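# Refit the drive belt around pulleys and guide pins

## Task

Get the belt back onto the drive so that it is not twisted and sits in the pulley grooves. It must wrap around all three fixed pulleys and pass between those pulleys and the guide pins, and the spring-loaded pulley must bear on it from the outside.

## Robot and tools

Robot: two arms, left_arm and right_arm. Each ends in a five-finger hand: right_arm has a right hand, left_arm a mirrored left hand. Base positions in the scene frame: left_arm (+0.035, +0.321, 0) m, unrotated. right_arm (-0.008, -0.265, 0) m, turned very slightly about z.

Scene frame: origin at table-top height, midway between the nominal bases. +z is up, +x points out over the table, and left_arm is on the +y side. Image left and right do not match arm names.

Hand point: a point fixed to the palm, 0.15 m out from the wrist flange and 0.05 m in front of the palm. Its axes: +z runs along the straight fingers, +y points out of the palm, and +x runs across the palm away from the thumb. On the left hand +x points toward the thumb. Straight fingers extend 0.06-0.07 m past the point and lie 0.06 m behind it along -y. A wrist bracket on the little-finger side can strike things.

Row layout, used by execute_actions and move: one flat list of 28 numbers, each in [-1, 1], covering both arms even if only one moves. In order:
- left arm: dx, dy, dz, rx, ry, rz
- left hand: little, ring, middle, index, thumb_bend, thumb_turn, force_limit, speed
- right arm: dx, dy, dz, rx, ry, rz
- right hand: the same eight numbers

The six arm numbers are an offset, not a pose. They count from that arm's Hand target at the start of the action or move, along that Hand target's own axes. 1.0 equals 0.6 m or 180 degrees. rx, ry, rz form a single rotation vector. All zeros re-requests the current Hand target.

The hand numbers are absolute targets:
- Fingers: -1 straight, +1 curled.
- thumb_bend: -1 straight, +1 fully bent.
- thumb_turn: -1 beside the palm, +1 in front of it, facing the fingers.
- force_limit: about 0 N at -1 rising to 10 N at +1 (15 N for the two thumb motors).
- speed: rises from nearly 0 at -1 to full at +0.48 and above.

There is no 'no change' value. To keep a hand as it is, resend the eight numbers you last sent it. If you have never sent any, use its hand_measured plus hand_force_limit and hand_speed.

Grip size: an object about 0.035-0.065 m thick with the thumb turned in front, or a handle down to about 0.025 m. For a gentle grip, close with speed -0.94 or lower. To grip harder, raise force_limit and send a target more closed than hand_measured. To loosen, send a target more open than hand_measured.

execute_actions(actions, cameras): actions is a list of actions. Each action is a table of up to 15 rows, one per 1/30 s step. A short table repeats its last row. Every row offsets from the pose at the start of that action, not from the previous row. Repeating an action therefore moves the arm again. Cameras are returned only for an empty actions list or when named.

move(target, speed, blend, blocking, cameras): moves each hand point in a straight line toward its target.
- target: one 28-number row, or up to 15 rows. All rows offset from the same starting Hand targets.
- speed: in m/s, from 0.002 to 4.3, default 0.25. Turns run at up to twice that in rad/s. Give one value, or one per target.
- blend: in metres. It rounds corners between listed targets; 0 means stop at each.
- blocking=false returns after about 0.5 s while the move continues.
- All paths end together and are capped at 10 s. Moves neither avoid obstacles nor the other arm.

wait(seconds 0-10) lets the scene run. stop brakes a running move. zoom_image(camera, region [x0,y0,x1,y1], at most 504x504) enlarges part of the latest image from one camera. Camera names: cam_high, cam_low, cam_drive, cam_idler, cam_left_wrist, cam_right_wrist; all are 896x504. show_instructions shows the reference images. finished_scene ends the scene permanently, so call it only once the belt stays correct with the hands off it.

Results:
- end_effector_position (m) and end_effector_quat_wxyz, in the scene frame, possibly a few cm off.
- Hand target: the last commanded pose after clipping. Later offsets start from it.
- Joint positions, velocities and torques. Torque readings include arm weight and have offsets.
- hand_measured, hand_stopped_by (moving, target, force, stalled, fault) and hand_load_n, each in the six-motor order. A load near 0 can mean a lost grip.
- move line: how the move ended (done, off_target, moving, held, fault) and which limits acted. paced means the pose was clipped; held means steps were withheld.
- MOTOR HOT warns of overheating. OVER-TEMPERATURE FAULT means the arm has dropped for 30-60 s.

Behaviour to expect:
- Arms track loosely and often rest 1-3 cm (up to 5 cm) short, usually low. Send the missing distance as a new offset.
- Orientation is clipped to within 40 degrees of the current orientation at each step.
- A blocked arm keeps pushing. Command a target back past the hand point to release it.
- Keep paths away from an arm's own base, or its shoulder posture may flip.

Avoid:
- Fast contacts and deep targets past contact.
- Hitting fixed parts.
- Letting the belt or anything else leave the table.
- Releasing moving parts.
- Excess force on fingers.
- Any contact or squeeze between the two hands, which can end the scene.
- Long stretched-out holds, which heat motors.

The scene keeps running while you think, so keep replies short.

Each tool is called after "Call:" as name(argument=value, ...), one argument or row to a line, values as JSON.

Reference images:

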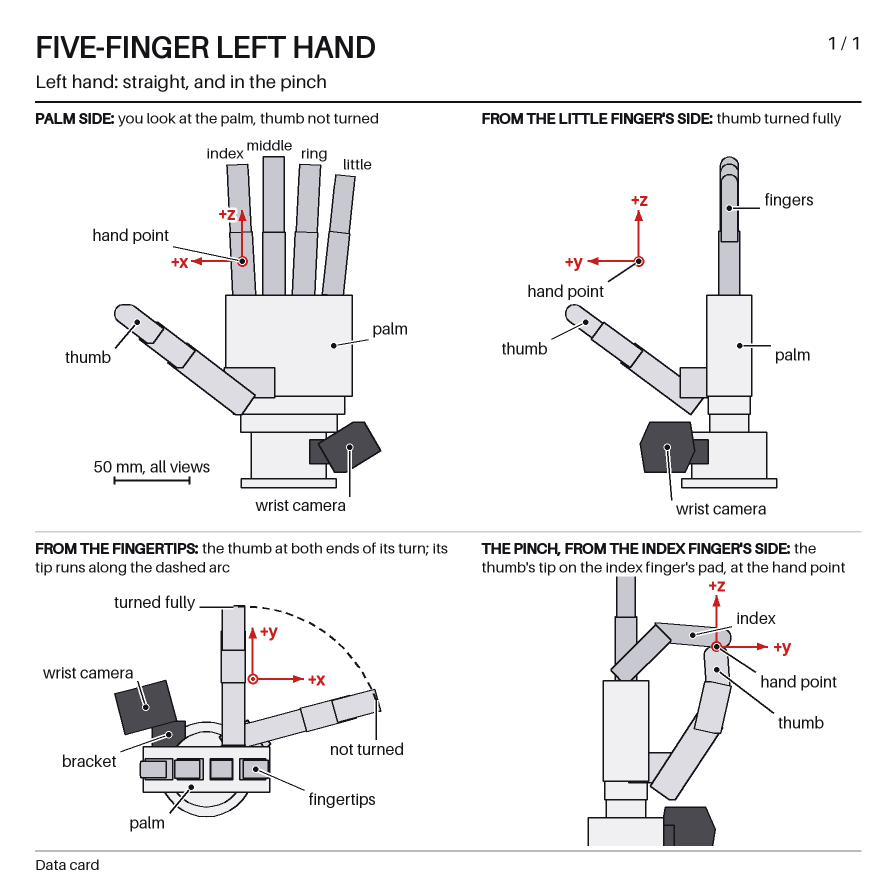

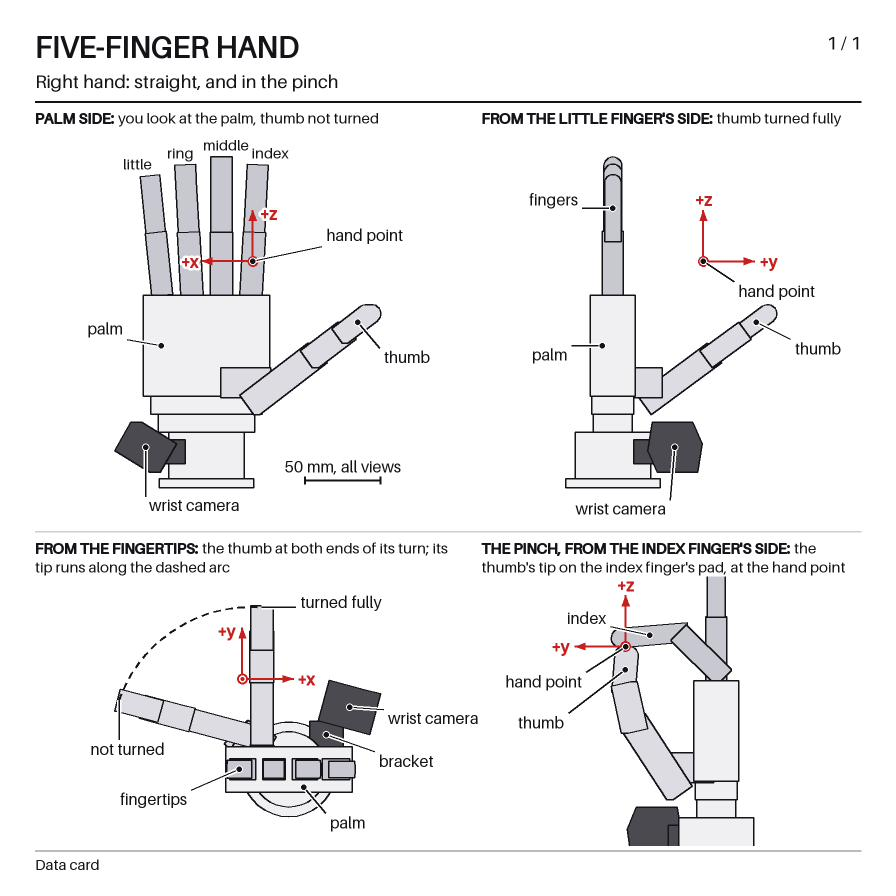

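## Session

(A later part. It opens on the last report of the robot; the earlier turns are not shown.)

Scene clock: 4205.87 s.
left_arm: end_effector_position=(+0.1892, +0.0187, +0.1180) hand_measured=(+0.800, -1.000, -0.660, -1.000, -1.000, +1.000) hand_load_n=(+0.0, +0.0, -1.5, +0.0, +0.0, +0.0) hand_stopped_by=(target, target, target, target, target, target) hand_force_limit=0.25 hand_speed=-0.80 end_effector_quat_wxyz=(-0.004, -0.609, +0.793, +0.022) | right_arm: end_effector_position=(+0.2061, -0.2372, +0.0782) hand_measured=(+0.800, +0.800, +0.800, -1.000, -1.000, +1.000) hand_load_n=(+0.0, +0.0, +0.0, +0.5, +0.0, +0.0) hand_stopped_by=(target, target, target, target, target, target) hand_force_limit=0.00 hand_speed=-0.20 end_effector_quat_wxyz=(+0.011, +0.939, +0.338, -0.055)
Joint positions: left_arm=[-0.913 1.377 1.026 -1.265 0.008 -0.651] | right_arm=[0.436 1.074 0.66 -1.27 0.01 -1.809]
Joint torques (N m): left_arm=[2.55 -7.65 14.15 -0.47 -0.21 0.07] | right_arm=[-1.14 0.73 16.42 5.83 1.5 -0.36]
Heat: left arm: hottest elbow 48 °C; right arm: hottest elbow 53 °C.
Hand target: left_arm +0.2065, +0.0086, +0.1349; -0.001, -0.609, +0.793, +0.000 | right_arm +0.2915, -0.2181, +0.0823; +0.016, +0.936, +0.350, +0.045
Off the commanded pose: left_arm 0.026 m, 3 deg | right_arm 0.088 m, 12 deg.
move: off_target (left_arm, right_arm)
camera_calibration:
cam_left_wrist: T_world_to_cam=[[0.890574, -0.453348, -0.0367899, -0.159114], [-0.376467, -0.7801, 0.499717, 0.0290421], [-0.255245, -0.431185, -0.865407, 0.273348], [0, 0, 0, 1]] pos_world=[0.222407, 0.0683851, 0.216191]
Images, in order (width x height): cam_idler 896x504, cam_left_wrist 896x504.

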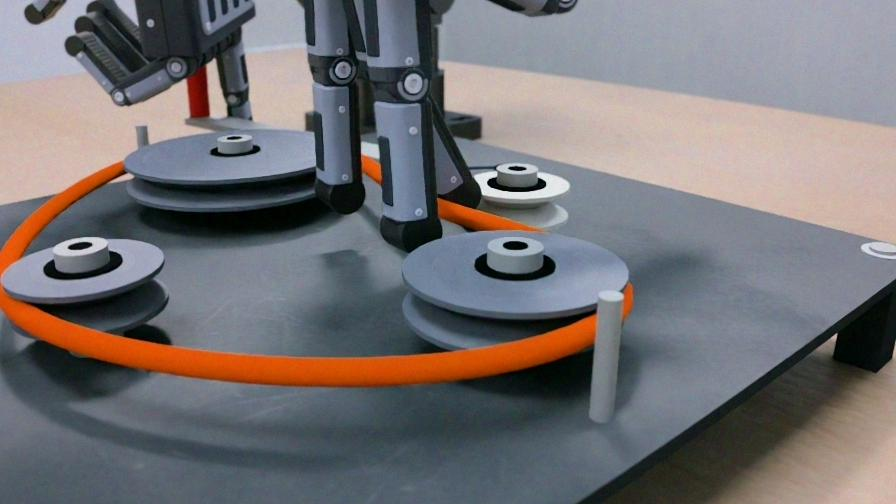

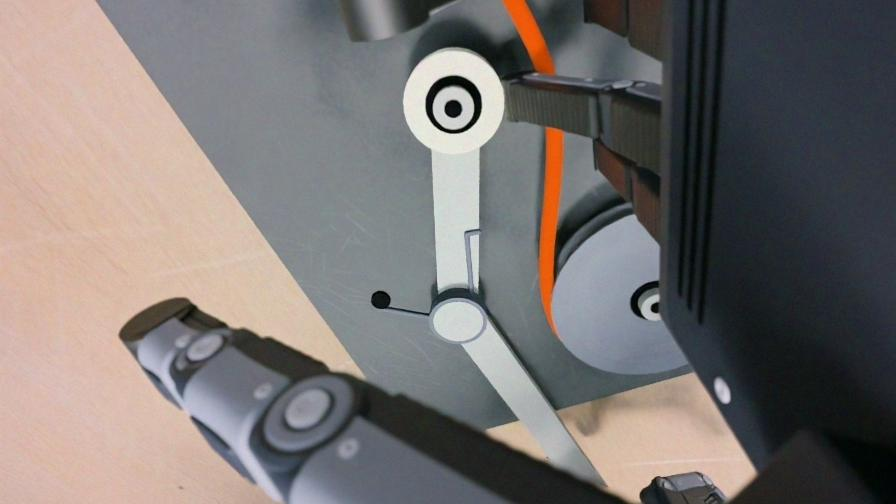

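Call:
move(
  target=[0,0,-0.01,0,0,0,0.8,-1,-0.66,-1,-1,1,0.25,-0.8,0,0,0,0,0,0,0.8,0.8,0.8,-1,-1,1,0,-0.2],
  speed=0.04,
  cameras=["cam_idler","cam_left_wrist"],
)

Call:
zoom_image(
  camera="cam_idler",
  region=[380, 130, 600, 260],
)

Scene clock: 4209.47 s.
left_arm: end_effector_position=(+0.1886, +0.0197, +0.1220) hand_measured=(+0.800, -1.000, -0.660, -1.000, -1.000, +1.000) hand_load_n=(+0.0, +0.0, -2.5, +0.0, +0.0, +0.0) hand_stopped_by=(target, target, target, target, target, target) hand_force_limit=0.25 hand_speed=-0.80 end_effector_quat_wxyz=(-0.004, -0.609, +0.793, +0.027) | right_arm: end_effector_position=(+0.2061, -0.2372, +0.0782) hand_measured=(+0.800, +0.800, +0.800, -1.000, -1.000, +1.000) hand_load_n=(+0.0, +0.0, +0.0, +0.5, +0.0, +0.0) hand_stopped_by=(target, target, target, target, target, target) hand_force_limit=0.00 hand_speed=-0.20 end_effector_quat_wxyz=(+0.011, +0.939, +0.338, -0.055)
Joint positions: left_arm=[-0.912 1.377 1.036 -1.284 0.008 -0.65] | right_arm=[0.436 1.074 0.66 -1.27 0.01 -1.809]
Joint torques (N m): left_arm=[2.49 -8.06 14.16 -0.32 -0.23 0.06] | right_arm=[-1.49 0.5 16.47 5.9 1.51 -0.43]
Heat: left arm: hottest elbow 48 °C; right arm: hottest elbow 53 °C.
Hand target: left_arm +0.2066, +0.0086, +0.1409; -0.001, -0.609, +0.793, +0.000 | right_arm +0.2915, -0.2181, +0.0823; +0.016, +0.936, +0.350, +0.045
Off the commanded pose: left_arm 0.028 m, 3 deg | right_arm 0.088 m, 12 deg.
move: off_target (left_arm, right_arm)
camera_calibration:
cam_left_wrist: T_world_to_cam=[[0.890304, -0.45313, -0.0450713, -0.156971], [-0.373735, -0.783664, 0.496179, 0.0276299], [-0.260154, -0.424905, -0.86705, 0.278059], [0, 0, 0, 1]] pos_world=[0.222417, 0.0686729, 0.220307]
Images, in order (width x height): cam_idler 896x504, cam_left_wrist 896x504.

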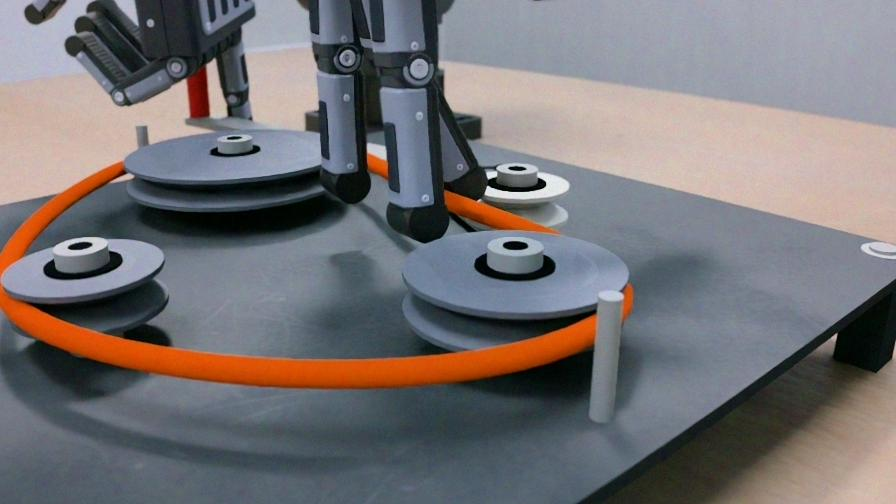

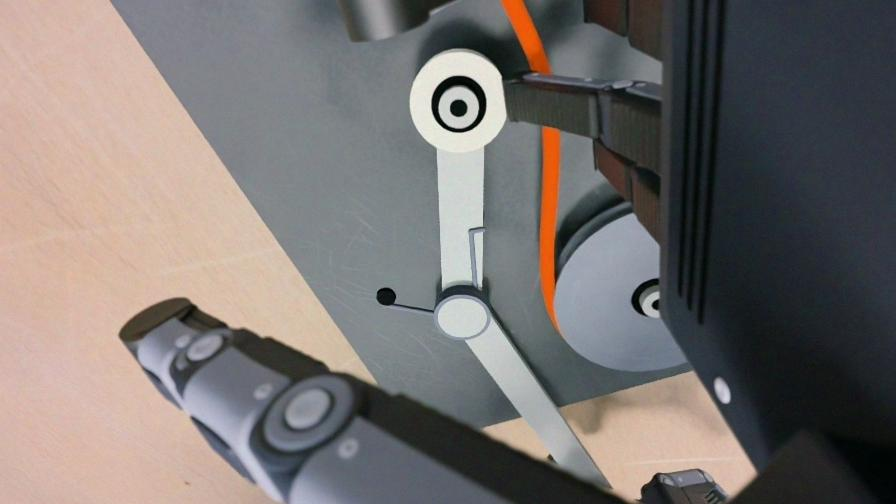

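Scaled by 2.291 from the camera's 896x504 image, which has a finer 1280x720 frame.

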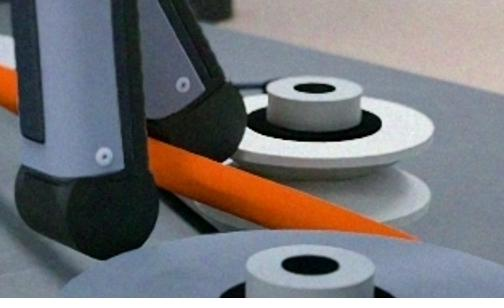

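Call:
move(
  target=[0,0,0,0,0,0,0.8,-1,-0.66,-1,-1,1,0.25,-0.8,0.0188,0.0164,0.0024,0,0,0,0.8,0.8,0.8,-1,-1,1,0,-0.2],
  speed=0.04,
)

Call:
move(
  target=[0,0,-0.0067,0,0,0,0.8,-1,-0.66,-1,-1,1,0.25,-0.8,0,0,0,0,0,0,0.8,0.8,0.8,-1,-1,1,0,-0.2],
  speed=0.04,
  cameras=["cam_idler","cam_left_wrist"],
)

Call:
zoom_image(
  camera="cam_idler",
  region=[380, 130, 600, 260],
)

Scene clock: 4223.17 s.
left_arm: end_effector_position=(+0.1886, +0.0197, +0.1220) hand_measured=(+0.800, -1.000, -0.660, -1.000, -1.000, +1.000) hand_load_n=(+0.0, +0.0, -2.5, +0.0, +0.0, +0.0) hand_stopped_by=(target, target, target, target, target, target) hand_force_limit=0.25 hand_speed=-0.80 end_effector_quat_wxyz=(-0.004, -0.609, +0.793, +0.027) | right_arm: end_effector_position=(+0.2091, -0.2372, +0.0778) hand_measured=(+0.800, +0.800, +0.800, -1.000, -1.000, +1.000) hand_load_n=(+0.0, +0.0, +0.0, +1.0, +0.0, +0.0) hand_stopped_by=(target, target, target, target, target, target) hand_force_limit=0.00 hand_speed=-0.20 end_effector_quat_wxyz=(+0.008, +0.941, +0.334, -0.060)
Joint positions: left_arm=[-0.912 1.377 1.036 -1.284 0.008 -0.65] | right_arm=[0.424 1.091 0.67 -1.27 0.005 -1.811]
Joint torques (N m): left_arm=[2.55 -8 14.17 -0.39 -0.23 0.06] | right_arm=[-1.26 1.49 17.92 6.01 1.78 -0.55]
Heat: left arm: hottest elbow 48 °C; right arm: hottest elbow 54 °C.
Hand target: left_arm +0.2066, +0.0086, +0.1409; -0.001, -0.609, +0.793, +0.000 | right_arm +0.3066, -0.2181, +0.0823; +0.016, +0.936, +0.350, +0.045
Off the commanded pose: left_arm 0.028 m, 3 deg | right_arm 0.099 m, 12 deg.
move: off_target (left_arm, right_arm)

Scene clock: 4224.13 s.
left_arm: end_effector_position=(+0.1946, +0.0174, +0.1288) hand_measured=(+0.800, -1.000, -0.660, -1.000, -1.000, +1.000) hand_load_n=(+0.0, +0.0, +0.0, +0.5, +0.0, +0.0) hand_stopped_by=(target, target, target, target, target, target) hand_force_limit=0.25 hand_speed=-0.80 end_effector_quat_wxyz=(-0.001, -0.611, +0.791, +0.021) | right_arm: end_effector_position=(+0.2090, -0.2372, +0.0778) hand_measured=(+0.800, +0.800, +0.800, -1.000, -1.000, +1.000) hand_load_n=(+0.5, +0.0, +0.0, +1.0, +0.0, +0.0) hand_stopped_by=(target, target, target, target, target, target) hand_force_limit=0.00 hand_speed=-0.20 end_effector_quat_wxyz=(+0.008, +0.941, +0.334, -0.060)
Joint positions: left_arm=[-0.906 1.375 1.056 -1.293 0.002 -0.65] | right_arm=[0.424 1.091 0.67 -1.27 0.005 -1.811]
Joint torques (N m): left_arm=[1.96 -8 13.33 -0.43 0.04 0.05] | right_arm=[-0.85 1.03 17.99 6.15 1.79 -0.48]
Heat: left arm: hottest elbow 48 °C; right arm: hottest elbow 54 °C.
Hand target: left_arm +0.2066, +0.0085, +0.1451; -0.001, -0.609, +0.793, +0.000 | right_arm +0.3065, -0.2181, +0.0822; +0.016, +0.936, +0.350, +0.045
Off the commanded pose: left_arm 0.022 m, 2 deg | right_arm 0.099 m, 12 deg.
move: off_target (left_arm, right_arm)
camera_calibration:
cam_left_wrist: T_world_to_cam=[[0.893244, -0.448459, -0.0316208, -0.165356], [-0.37537, -0.782673, 0.496508, 0.024946], [-0.247412, -0.431633, -0.867456, 0.282205], [0, 0, 0, 1]] pos_world=[0.226888, 0.0671778, 0.227186]
Images, in order (width x height): cam_idler 896x504, cam_left_wrist 896x504.

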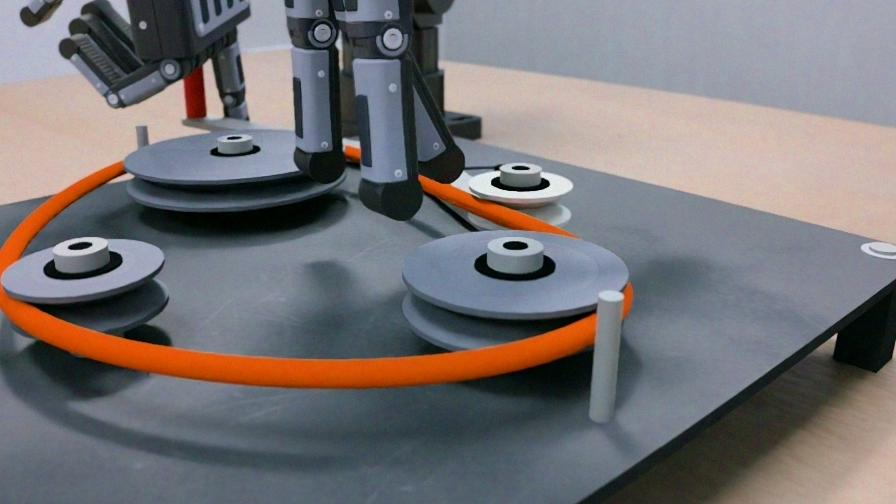

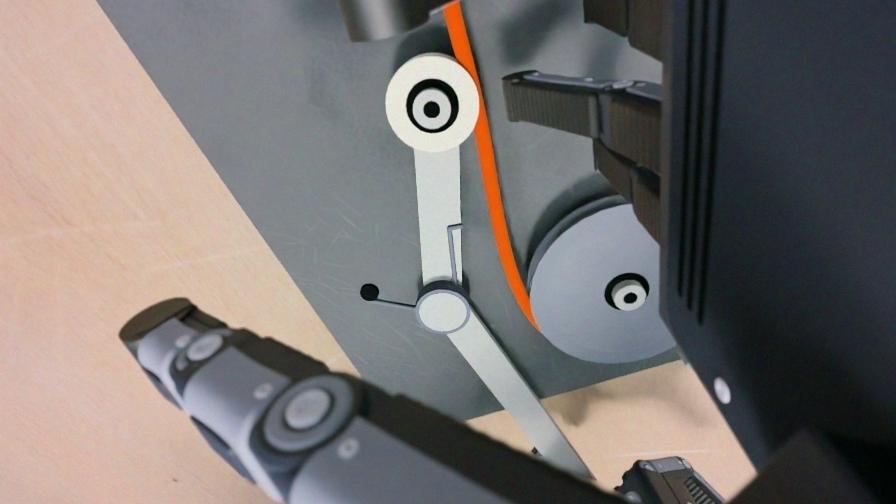

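Scaled by 2.291 from the camera's 896x504 image, which has a finer 1280x720 frame.

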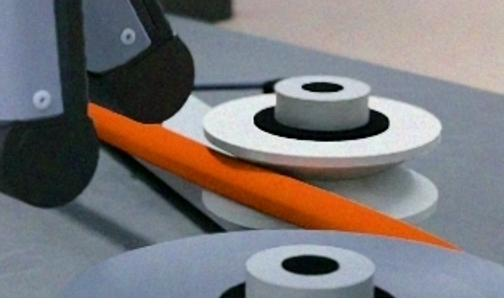

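Call:
move(
  target=[0,0,-0.12,0,0,0,0.8,-1,-0.66,-1,-1,1,0.25,-0.8,0,0,0,0,0,0,0.8,0.8,0.8,-1,-1,1,0,-0.2],
  speed=0.08,
  cameras=["cam_idler","cam_drive","cam_left_wrist"],
)

Call:
zoom_image(
  camera="cam_idler",
  region=[280, 100, 660, 330],
)

Call:
zoom_image(
  camera="cam_drive",
  region=[380, 130, 640, 290],
)

Scene clock: 4230.00 s.
left_arm: end_effector_position=(+0.1971, +0.0143, +0.1996) hand_measured=(+0.800, -1.000, -0.660, -1.000, -1.000, +1.000) hand_load_n=(+0.0, +0.0, +0.0, +0.0, +0.0, +0.0) hand_stopped_by=(target, target, target, target, target, target) hand_force_limit=0.25 hand_speed=-0.80 end_effector_quat_wxyz=(-0.001, -0.611, +0.791, +0.018) | right_arm: end_effector_position=(+0.2090, -0.2372, +0.0778) hand_measured=(+0.800, +0.800, +0.800, -1.000, -1.000, +1.000) hand_load_n=(+0.0, +0.0, +0.0, +1.0, +0.0, +0.0) hand_stopped_by=(target, target, target, target, target, target) hand_force_limit=0.00 hand_speed=-0.20 end_effector_quat_wxyz=(+0.008, +0.941, +0.334, -0.060)
Joint positions: left_arm=[-0.906 1.339 1.213 -1.48 0.002 -0.649] | right_arm=[0.424 1.091 0.67 -1.27 0.005 -1.811]
Joint torques (N m): left_arm=[2.08 -7.77 13.97 -0.62 0.05 0.06] | right_arm=[-1.55 1.08 18.14 6.02 1.76 -0.53]
Heat: left arm: hottest elbow 49 °C; right arm: hottest elbow 54 °C.
Hand target: left_arm +0.2067, +0.0086, +0.2170; -0.001, -0.609, +0.793, +0.000 | right_arm +0.3065, -0.2181, +0.0822; +0.016, +0.936, +0.350, +0.045
Off the commanded pose: left_arm 0.021 m, 2 deg | right_arm 0.099 m, 12 deg.
move: off_target (left_arm, right_arm)
camera_calibration:
cam_left_wrist: T_world_to_cam=[[0.89318, -0.448898, -0.0268307, -0.167671], [-0.377273, -0.780464, 0.498539, -0.0117976], [-0.244734, -0.435163, -0.866452, 0.342308], [0, 0, 0, 1]] pos_world=[0.229084, 0.0644852, 0.297976]
Images, in order (width x height): cam_drive 896x504, cam_idler 896x504, cam_left_wrist 896x504.

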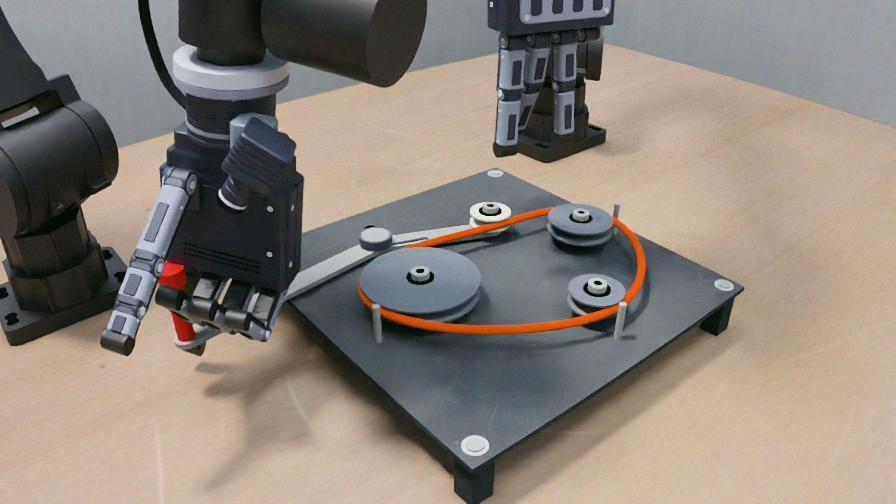

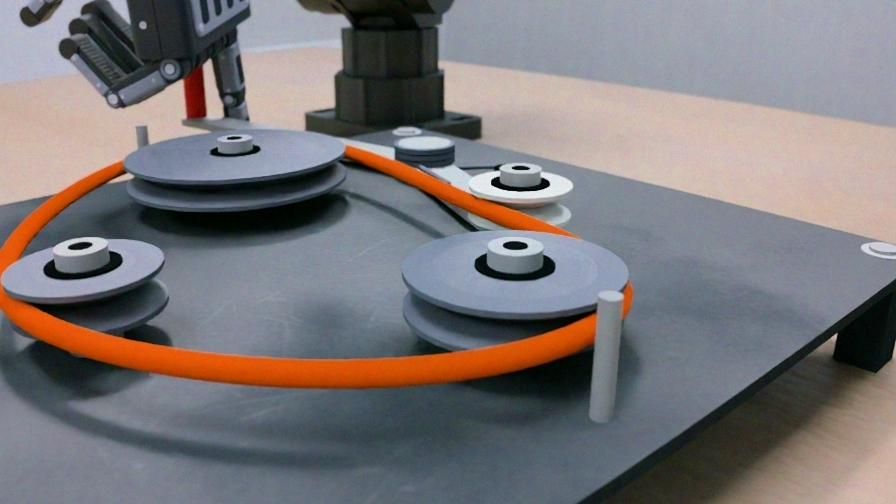

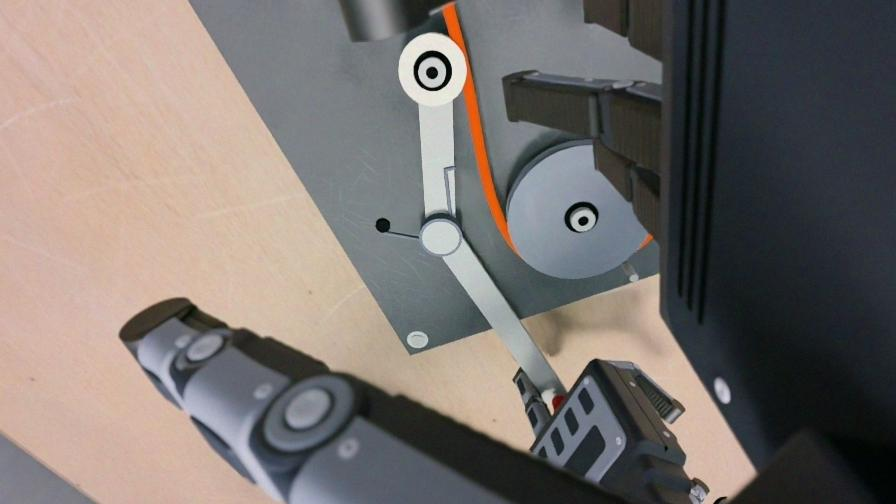

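Scaled by 1.326 from the camera's 896x504 image, which has a finer 1280x720 frame.

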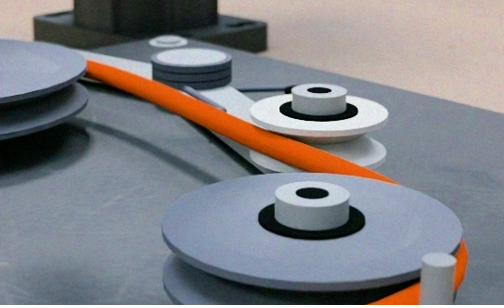

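Scaled by 1.938 from the camera's 896x504 image, which has a finer 1280x720 frame.

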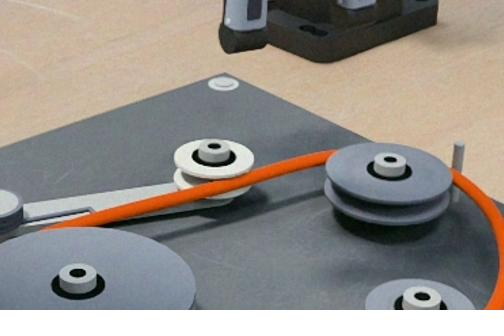

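Call:
zoom_image(
  camera="cam_drive",
  region=[530, 180, 660, 270],
)

Call:
zoom_image(
  camera="cam_idler",
  region=[440, 140, 660, 330],
)

Call:
zoom_image(
  camera="cam_left_wrist",
  region=[380, 0, 600, 140],
)

Scaled by 3.877 from the camera's 896x504 image, which has a finer 1280x720 frame.

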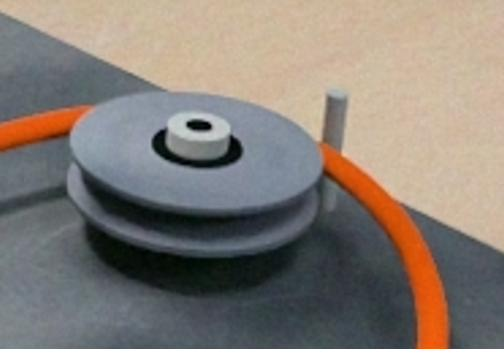

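Scaled by 2.291 from the camera's 896x504 image, which has a finer 1280x720 frame.

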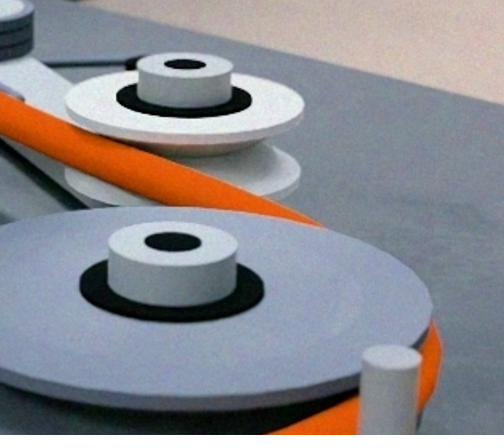

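Scaled by 2.291 from the camera's 896x504 image, which has a finer 1280x720 frame.

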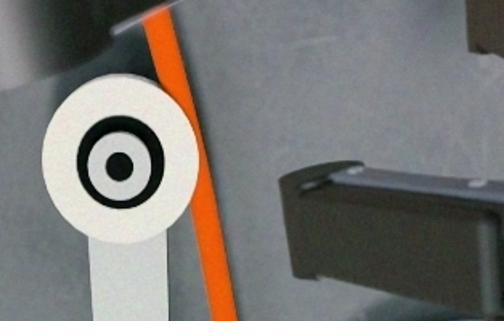

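Call:
move(
  target=[0,0,0,0,0,0,0.8,-1,-0.66,-1,-1,1,0.25,-0.8,-0.0438,-0.0382,-0.0056,0,0,0,0.8,0.8,0.8,-1,-1,1,0,-0.2],
  speed=0.04,
  cameras=["cam_idler","cam_left_wrist"],
)

Call:
zoom_image(
  camera="cam_idler",
  region=[400, 120, 640, 280],
)

Call:
zoom_image(
  camera="cam_left_wrist",
  region=[380, 0, 600, 140],
)

Scene clock: 4243.00 s.
left_arm: end_effector_position=(+0.1970, +0.0143, +0.1996) hand_measured=(+0.800, -1.000, -0.660, -1.000, -1.000, +1.000) hand_load_n=(+0.0, +0.0, +0.0, +0.0, +0.0, +0.0) hand_stopped_by=(target, target, target, target, target, target) hand_force_limit=0.25 hand_speed=-0.80 end_effector_quat_wxyz=(-0.001, -0.611, +0.791, +0.018) | right_arm: end_effector_position=(+0.2091, -0.2366, +0.0789) hand_measured=(+0.800, +0.800, +0.800, -1.000, -1.000, +1.000) hand_load_n=(+0.0, +0.0, +0.0, +1.0, +0.0, +0.0) hand_stopped_by=(target, target, target, target, target, target) hand_force_limit=0.00 hand_speed=-0.20 end_effector_quat_wxyz=(+0.010, +0.940, +0.337, -0.058)
Joint positions: left_arm=[-0.906 1.339 1.213 -1.48 0.002 -0.649] | right_arm=[0.431 1.087 0.67 -1.272 0.009 -1.811]
Joint torques (N m): left_arm=[2.02 -7.77 13.97 -0.66 0.05 0.06] | right_arm=[1.26 -3.66 12.67 5.96 1.43 -0.19]
Heat: left arm: hottest elbow 51 °C; right arm: hottest elbow 55 °C.
Hand target: left_arm +0.2067, +0.0086, +0.2170; -0.001, -0.609, +0.793, +0.000 | right_arm +0.2715, -0.2180, +0.0823; +0.016, +0.936, +0.350, +0.045
Off the commanded pose: left_arm 0.021 m, 2 deg | right_arm 0.065 m, 12 deg.
move: off_target (left_arm, right_arm)
camera_calibration:
cam_left_wrist: T_world_to_cam=[[0.893167, -0.448906, -0.0271285, -0.167579], [-0.377182, -0.780583, 0.498421, -0.0117758], [-0.24492, -0.434941, -0.866511, 0.342354], [0, 0, 0, 1]] pos_world=[0.229084, 0.0644848, 0.297977]
Images, in order (width x height): cam_idler 896x504, cam_left_wrist 896x504.

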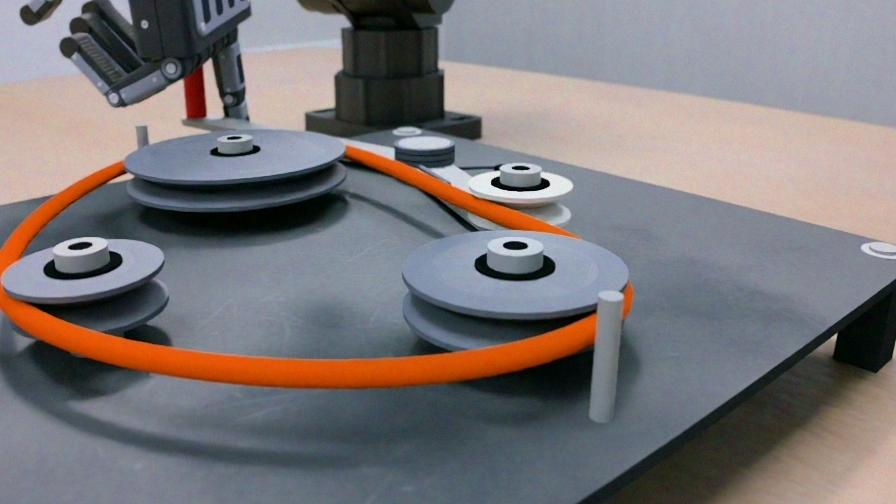

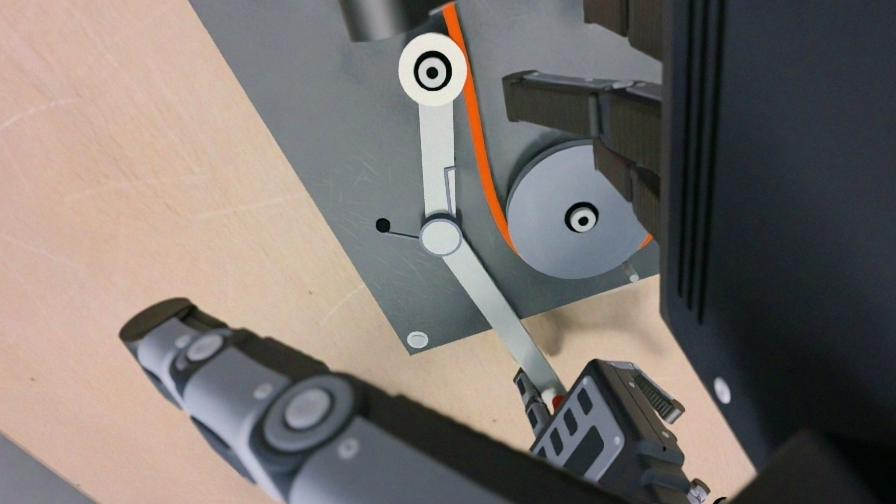

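Scaled by 2.100 from the camera's 896x504 image, which has a finer 1280x720 frame.

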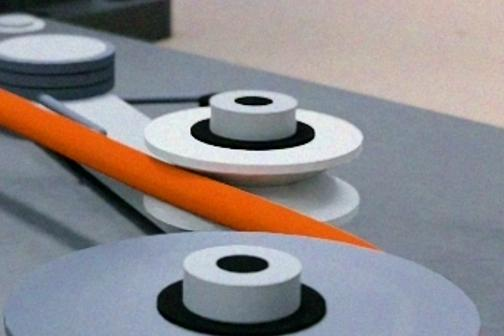

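Scaled by 2.291 from the camera's 896x504 image, which has a finer 1280x720 frame.

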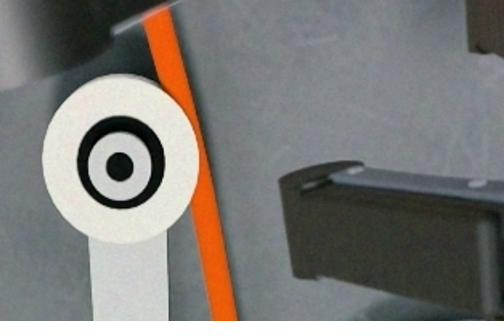

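Call:
move(
  target=[0,0,0,0,0,0,0.8,-1,-0.66,-1,-1,1,0.25,-0.8,-0.025,-0.0218,-0.0032,0,0,0,0.8,0.8,0.8,-1,-1,1,0,-0.2],
  speed=0.04,
)

Call:
move(
  target=[0,0,0,0,0,0,0.8,-1,-0.66,-1,-1,1,0.25,-0.8,-0.0188,-0.0164,-0.0024,0,0,0,0.8,0.8,0.8,-1,-1,1,0,-0.2],
  speed=0.04,
  cameras=["cam_idler","cam_left_wrist"],
)

Call:
zoom_image(
  camera="cam_idler",
  region=[400, 120, 640, 280],
)

Call:
zoom_image(
  camera="cam_left_wrist",
  region=[380, 0, 600, 140],
)

Scene clock: 4248.80 s.
left_arm: end_effector_position=(+0.1970, +0.0143, +0.1996) hand_measured=(+0.800, -1.000, -0.660, -1.000, -1.000, +1.000) hand_load_n=(+0.0, +0.0, +0.0, +0.0, +0.0, +0.0) hand_stopped_by=(target, target, target, target, target, target) hand_force_limit=0.25 hand_speed=-0.80 end_effector_quat_wxyz=(-0.001, -0.611, +0.791, +0.018) | right_arm: end_effector_position=(+0.1985, -0.2362, +0.0791) hand_measured=(+0.800, +0.800, +0.800, -1.000, -1.000, +1.000) hand_load_n=(+0.0, +0.0, +0.0, +0.5, +0.0, +0.0) hand_stopped_by=(target, target, target, target, target, target) hand_force_limit=0.00 hand_speed=-0.20 end_effector_quat_wxyz=(+0.013, +0.938, +0.344, -0.047)
Joint positions: left_arm=[-0.906 1.339 1.213 -1.48 0.002 -0.649] | right_arm=[0.459 1.035 0.639 -1.272 0.013 -1.797]
Joint torques (N m): left_arm=[1.96 -7.77 13.97 -0.65 0.05 0.06] | right_arm=[0.91 -2.9 12.1 5.39 1.27 -0.11]
Heat: left arm: hottest elbow 51 °C; right arm: hottest elbow 54 °C.
Hand target: left_arm +0.2067, +0.0086, +0.2170; -0.001, -0.609, +0.793, +0.000 | right_arm +0.2515, -0.2179, +0.0823; +0.016, +0.936, +0.350, +0.045
Off the commanded pose: left_arm 0.021 m, 2 deg | right_arm 0.056 m, 11 deg.
move: off_target (left_arm, right_arm)

Scene clock: 4249.80 s.
left_arm: end_effector_position=(+0.1970, +0.0143, +0.1996) hand_measured=(+0.800, -1.000, -0.660, -1.000, -1.000, +1.000) hand_load_n=(+0.0, +0.0, +0.0, +0.0, +0.0, +0.0) hand_stopped_by=(target, target, target, target, target, target) hand_force_limit=0.25 hand_speed=-0.80 end_effector_quat_wxyz=(-0.001, -0.611, +0.791, +0.018) | right_arm: end_effector_position=(+0.1896, -0.2351, +0.0789) hand_measured=(+0.800, +0.800, +0.800, -1.000, -1.000, +1.000) hand_load_n=(+0.0, +0.0, +0.0, +1.0, +0.0, +0.0) hand_stopped_by=(target, target, target, target, target, target) hand_force_limit=0.00 hand_speed=-0.20 end_effector_quat_wxyz=(+0.014, +0.938, +0.344, -0.039)
Joint positions: left_arm=[-0.906 1.339 1.213 -1.48 0.002 -0.649] | right_arm=[0.486 0.995 0.615 -1.272 0.016 -1.771]
Joint torques (N m): left_arm=[2.02 -7.77 13.97 -0.65 0.05 0.06] | right_arm=[1.32 -2.14 11.85 4.75 1.28 -0.08]
Heat: left arm: hottest elbow 51 °C; right arm: hottest elbow 54 °C.
Hand target: left_arm +0.2067, +0.0086, +0.2170; -0.001, -0.609, +0.793, +0.000 | right_arm +0.2365, -0.2179, +0.0823; +0.016, +0.936, +0.350, +0.045
Off the commanded pose: left_arm 0.021 m, 2 deg | right_arm 0.050 m, 10 deg.
move: off_target (left_arm, right_arm)
camera_calibration:
cam_left_wrist: T_world_to_cam=[[0.893167, -0.448906, -0.0271285, -0.167579], [-0.377182, -0.780583, 0.498421, -0.0117758], [-0.24492, -0.434941, -0.866511, 0.342354], [0, 0, 0, 1]] pos_world=[0.229084, 0.0644848, 0.297977]
Images, in order (width x height): cam_idler 896x504, cam_left_wrist 896x504.

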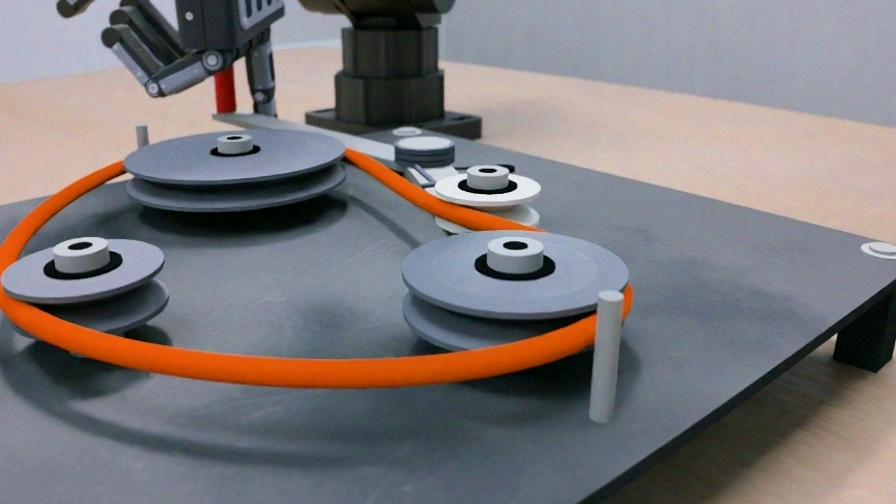

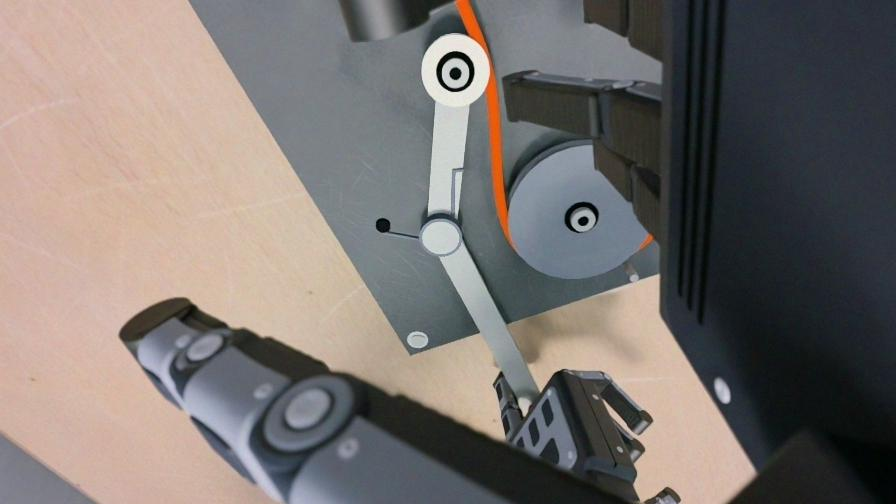

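Scaled by 2.100 from the camera's 896x504 image, which has a finer 1280x720 frame.

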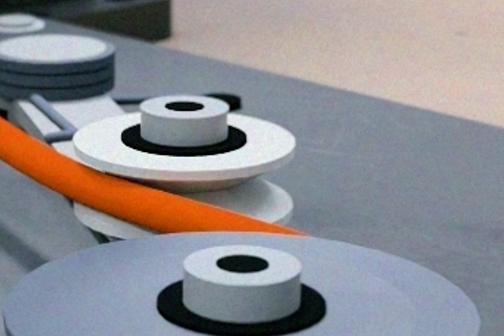

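Scaled by 2.291 from the camera's 896x504 image, which has a finer 1280x720 frame.

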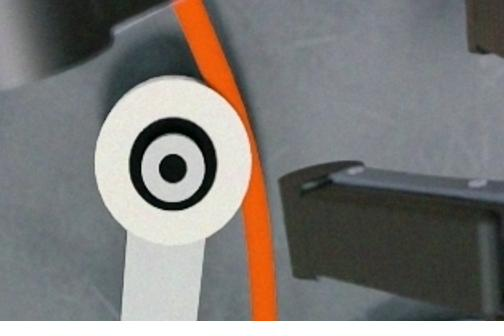

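Call:
move(
  target=[0,0,0,0,0,0,0.8,-1,-0.66,-1,-1,1,0.25,-0.8,-0.0207,-0.0268,-0.0032,0,0,0,0.8,0.8,0.8,-1,-1,1,0,-0.2],
  speed=0.04,
)

Call:
move(
  target=[0,0,0,0,0,0,0.8,-1,-0.66,-1,-1,1,0.25,-0.8,-0.0207,-0.0268,-0.0032,0,0,0,0.8,0.8,0.8,-1,-1,1,0,-0.2],
  speed=0.04,
  cameras=["cam_idler","cam_left_wrist"],
)

Call:
zoom_image(
  camera="cam_idler",
  region=[300, 120, 600, 280],
)

Scene clock: 4257.63 s.
left_arm: end_effector_position=(+0.1970, +0.0143, +0.1996) hand_measured=(+0.800, -1.000, -0.660, -1.000, -1.000, +1.000) hand_load_n=(+0.0, +0.0, +0.0, +0.0, +0.0, +0.0) hand_stopped_by=(target, target, target, target, target, target) hand_force_limit=0.25 hand_speed=-0.80 end_effector_quat_wxyz=(-0.001, -0.611, +0.791, +0.018) | right_arm: end_effector_position=(+0.1714, -0.2289, +0.0735) hand_measured=(+0.800, +0.800, +0.800, -1.000, -1.000, +1.000) hand_load_n=(+0.0, +0.5, +0.0, +0.5, +0.0, +0.0) hand_stopped_by=(target, target, target, target, target, target) hand_force_limit=0.00 hand_speed=-0.20 end_effector_quat_wxyz=(+0.012, +0.938, +0.345, -0.037)
Joint positions: left_arm=[-0.906 1.339 1.213 -1.48 0.002 -0.649] | right_arm=[0.552 0.955 0.579 -1.272 0.008 -1.707]
Joint torques (N m): left_arm=[2.02 -7.77 13.98 -0.66 0.05 0.06] | right_arm=[1.03 -1.67 12.48 4.16 1.8 -0.13]
Heat: left arm: hottest elbow 52 °C; right arm: hottest elbow 54 °C.
Hand target: left_arm +0.2067, +0.0086, +0.2170; -0.001, -0.609, +0.793, +0.000 | right_arm +0.2164, -0.2140, +0.0823; +0.016, +0.936, +0.350, +0.045
Off the commanded pose: left_arm 0.021 m, 2 deg | right_arm 0.048 m, 9 deg.
move: off_target (left_arm, right_arm)

Scene clock: 4258.83 s.
left_arm: end_effector_position=(+0.1970, +0.0143, +0.1996) hand_measured=(+0.800, -1.000, -0.660, -1.000, -1.000, +1.000) hand_load_n=(+0.0, +0.0, +0.0, +0.0, +0.0, +0.0) hand_stopped_by=(target, target, target, target, target, target) hand_force_limit=0.25 hand_speed=-0.80 end_effector_quat_wxyz=(-0.001, -0.611, +0.791, +0.018) | right_arm: end_effector_position=(+0.1582, -0.2224, +0.0723) hand_measured=(+0.800, +0.800, +0.800, -1.000, -1.000, +1.000) hand_load_n=(+0.0, +0.0, +0.0, +0.5, +0.0, +0.0) hand_stopped_by=(target, target, target, target, target, target) hand_force_limit=0.00 hand_speed=-0.20 end_effector_quat_wxyz=(+0.012, +0.938, +0.346, -0.027)
Joint positions: left_arm=[-0.906 1.339 1.213 -1.48 0.002 -0.649] | right_arm=[0.619 0.911 0.554 -1.272 0.008 -1.641]
Joint torques (N m): left_arm=[2.02 -7.77 13.98 -0.66 0.05 0.05] | right_arm=[0.09 -1.85 12.23 3.25 1.99 -0.1]
Heat: left arm: hottest elbow 52 °C; right arm: hottest elbow 54 °C.
Hand target: left_arm +0.2067, +0.0086, +0.2170; -0.001, -0.609, +0.793, +0.000 | right_arm +0.1965, -0.2099, +0.0824; +0.016, +0.936, +0.350, +0.045
Off the commanded pose: left_arm 0.021 m, 2 deg | right_arm 0.041 m, 8 deg.
move: off_target (left_arm, right_arm)
camera_calibration:
cam_left_wrist: T_world_to_cam=[[0.893167, -0.448906, -0.0271285, -0.167579], [-0.377182, -0.780583, 0.498421, -0.0117758], [-0.24492, -0.434941, -0.866511, 0.342354], [0, 0, 0, 1]] pos_world=[0.229084, 0.0644848, 0.297977]
Images, in order (width x height): cam_idler 896x504, cam_left_wrist 896x504.

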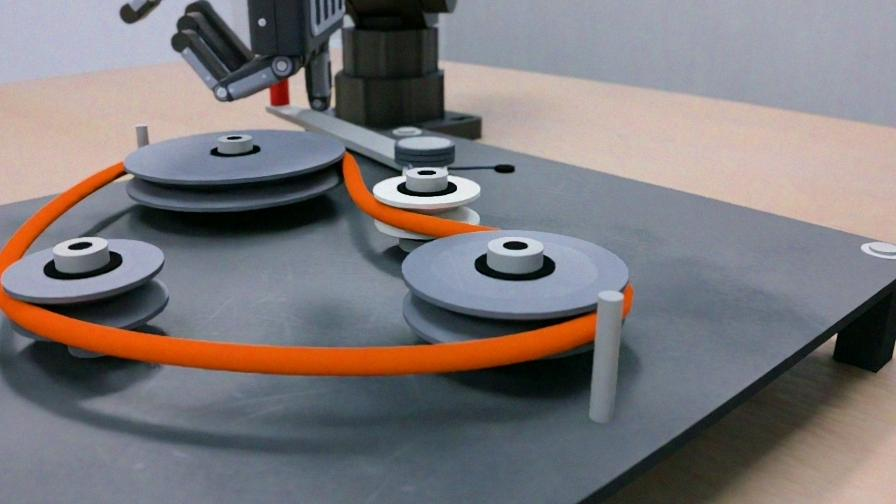

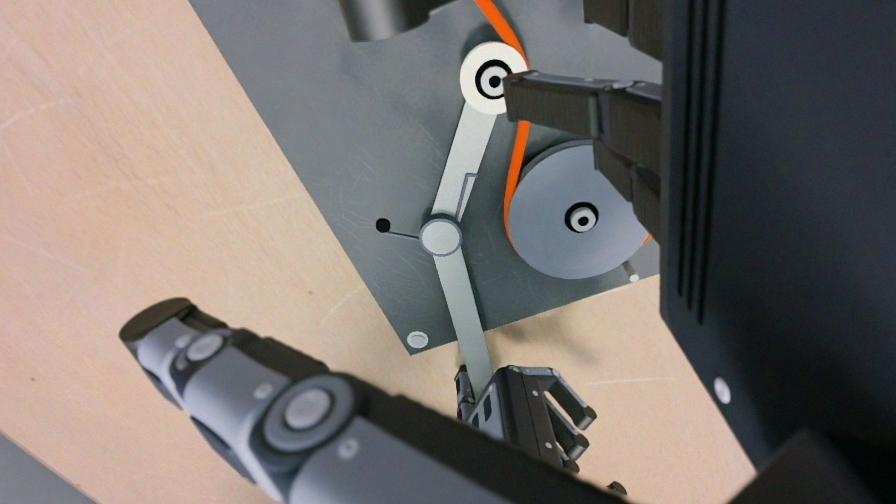

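Scaled by 1.680 from the camera's 896x504 image, which has a finer 1280x720 frame.

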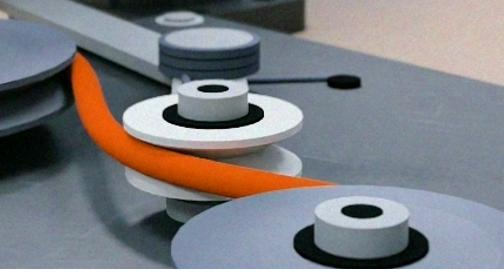

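Call:
move(
  target=[0,0,0,0,0,0,0.8,-1,-0.66,-1,-1,1,0.25,-0.8,-0.0207,-0.0268,-0.0032,0,0,0,0.8,0.8,0.8,-1,-1,1,0,-0.2],
  speed=0.04,
  cameras=["cam_idler","cam_drive","cam_left_wrist"],
)

Call:
zoom_image(
  camera="cam_idler",
  region=[300, 120, 600, 280],
)

Scene clock: 4263.97 s.
left_arm: end_effector_position=(+0.1970, +0.0143, +0.1996) hand_measured=(+0.800, -1.000, -0.660, -1.000, -1.000, +1.000) hand_load_n=(+0.5, +0.0, +0.0, +0.0, +0.0, +0.0) hand_stopped_by=(target, target, target, target, target, target) hand_force_limit=0.25 hand_speed=-0.80 end_effector_quat_wxyz=(-0.001, -0.611, +0.791, +0.018) | right_arm: end_effector_position=(+0.1454, -0.2149, +0.0717) hand_measured=(+0.800, +0.800, +0.800, -1.000, -1.000, +1.000) hand_load_n=(+0.0, +0.0, +0.0, +0.5, +0.0, +0.0) hand_stopped_by=(target, target, target, target, target, target) hand_force_limit=0.00 hand_speed=-0.20 end_effector_quat_wxyz=(+0.010, +0.938, +0.347, -0.015)
Joint positions: left_arm=[-0.906 1.339 1.213 -1.48 0.002 -0.649] | right_arm=[0.696 0.867 0.533 -1.272 0.008 -1.567]
Joint torques (N m): left_arm=[2.02 -7.77 13.97 -0.66 0.05 0.06] | right_arm=[0.44 -0.5 11.89 2.35 2.23 -0.05]
Heat: left arm: hottest elbow 52 °C; right arm: hottest elbow 54 °C.
Hand target: left_arm +0.2067, +0.0086, +0.2170; -0.001, -0.609, +0.793, +0.000 | right_arm +0.1764, -0.2060, +0.0823; +0.016, +0.936, +0.350, +0.045
Off the commanded pose: left_arm 0.021 m, 2 deg | right_arm 0.034 m, 7 deg.
move: off_target (left_arm, right_arm)
camera_calibration:
cam_left_wrist: T_world_to_cam=[[0.893167, -0.448906, -0.0271285, -0.167579], [-0.377182, -0.780583, 0.498421, -0.0117758], [-0.24492, -0.434941, -0.866511, 0.342354], [0, 0, 0, 1]] pos_world=[0.229084, 0.0644848, 0.297977]
Images, in order (width x height): cam_drive 896x504, cam_idler 896x504, cam_left_wrist 896x504.

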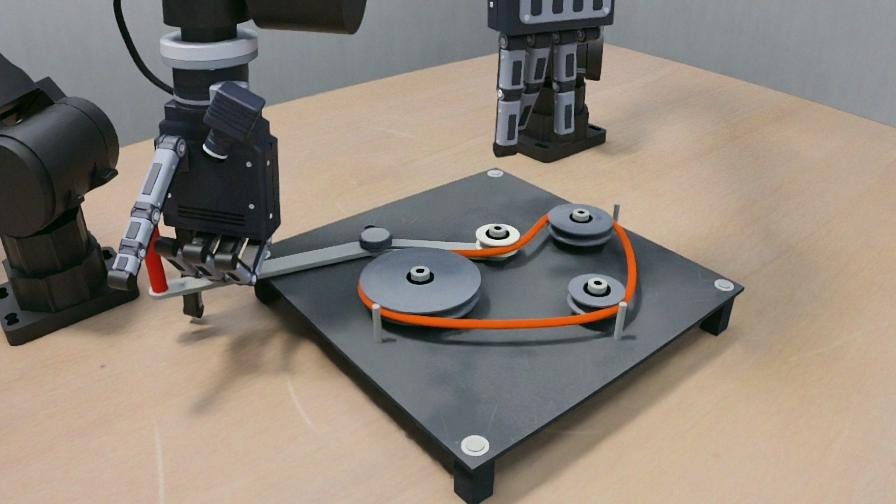

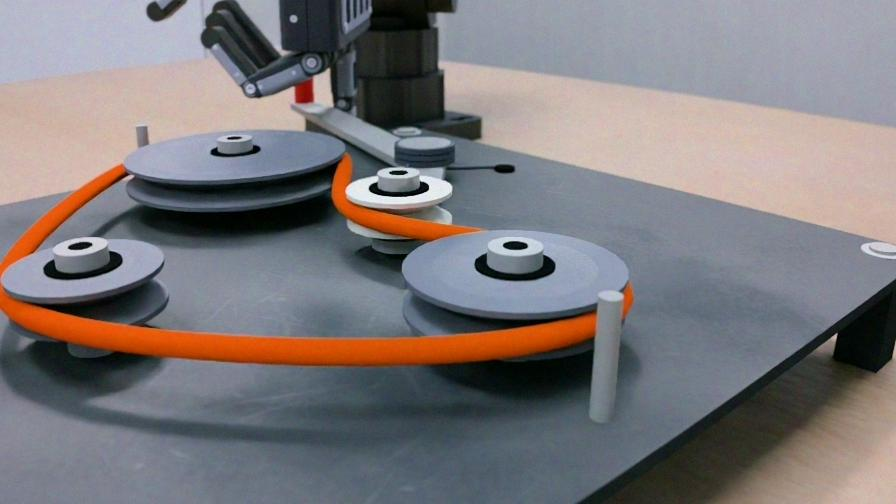

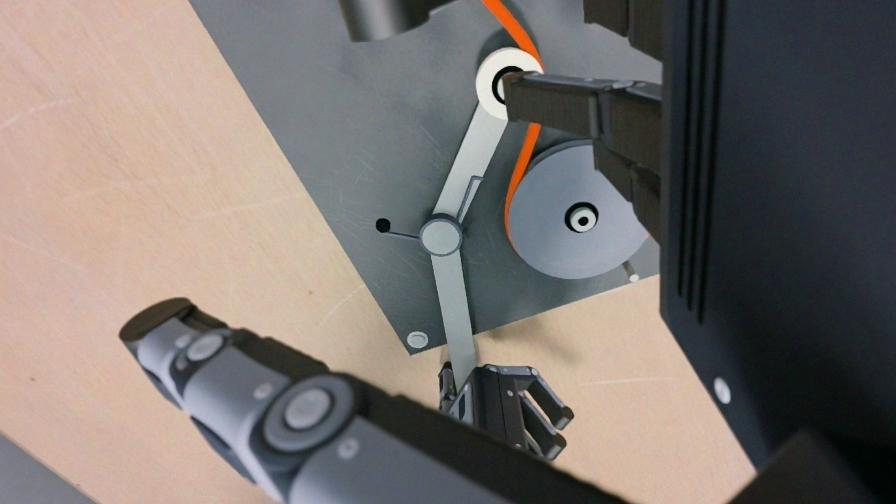

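Scaled by 1.680 from the camera's 896x504 image, which has a finer 1280x720 frame.

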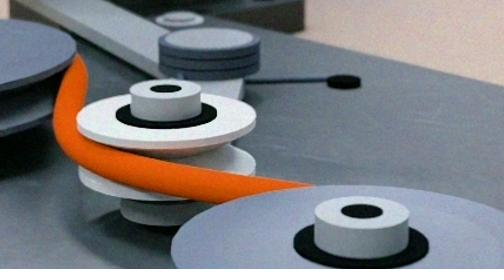

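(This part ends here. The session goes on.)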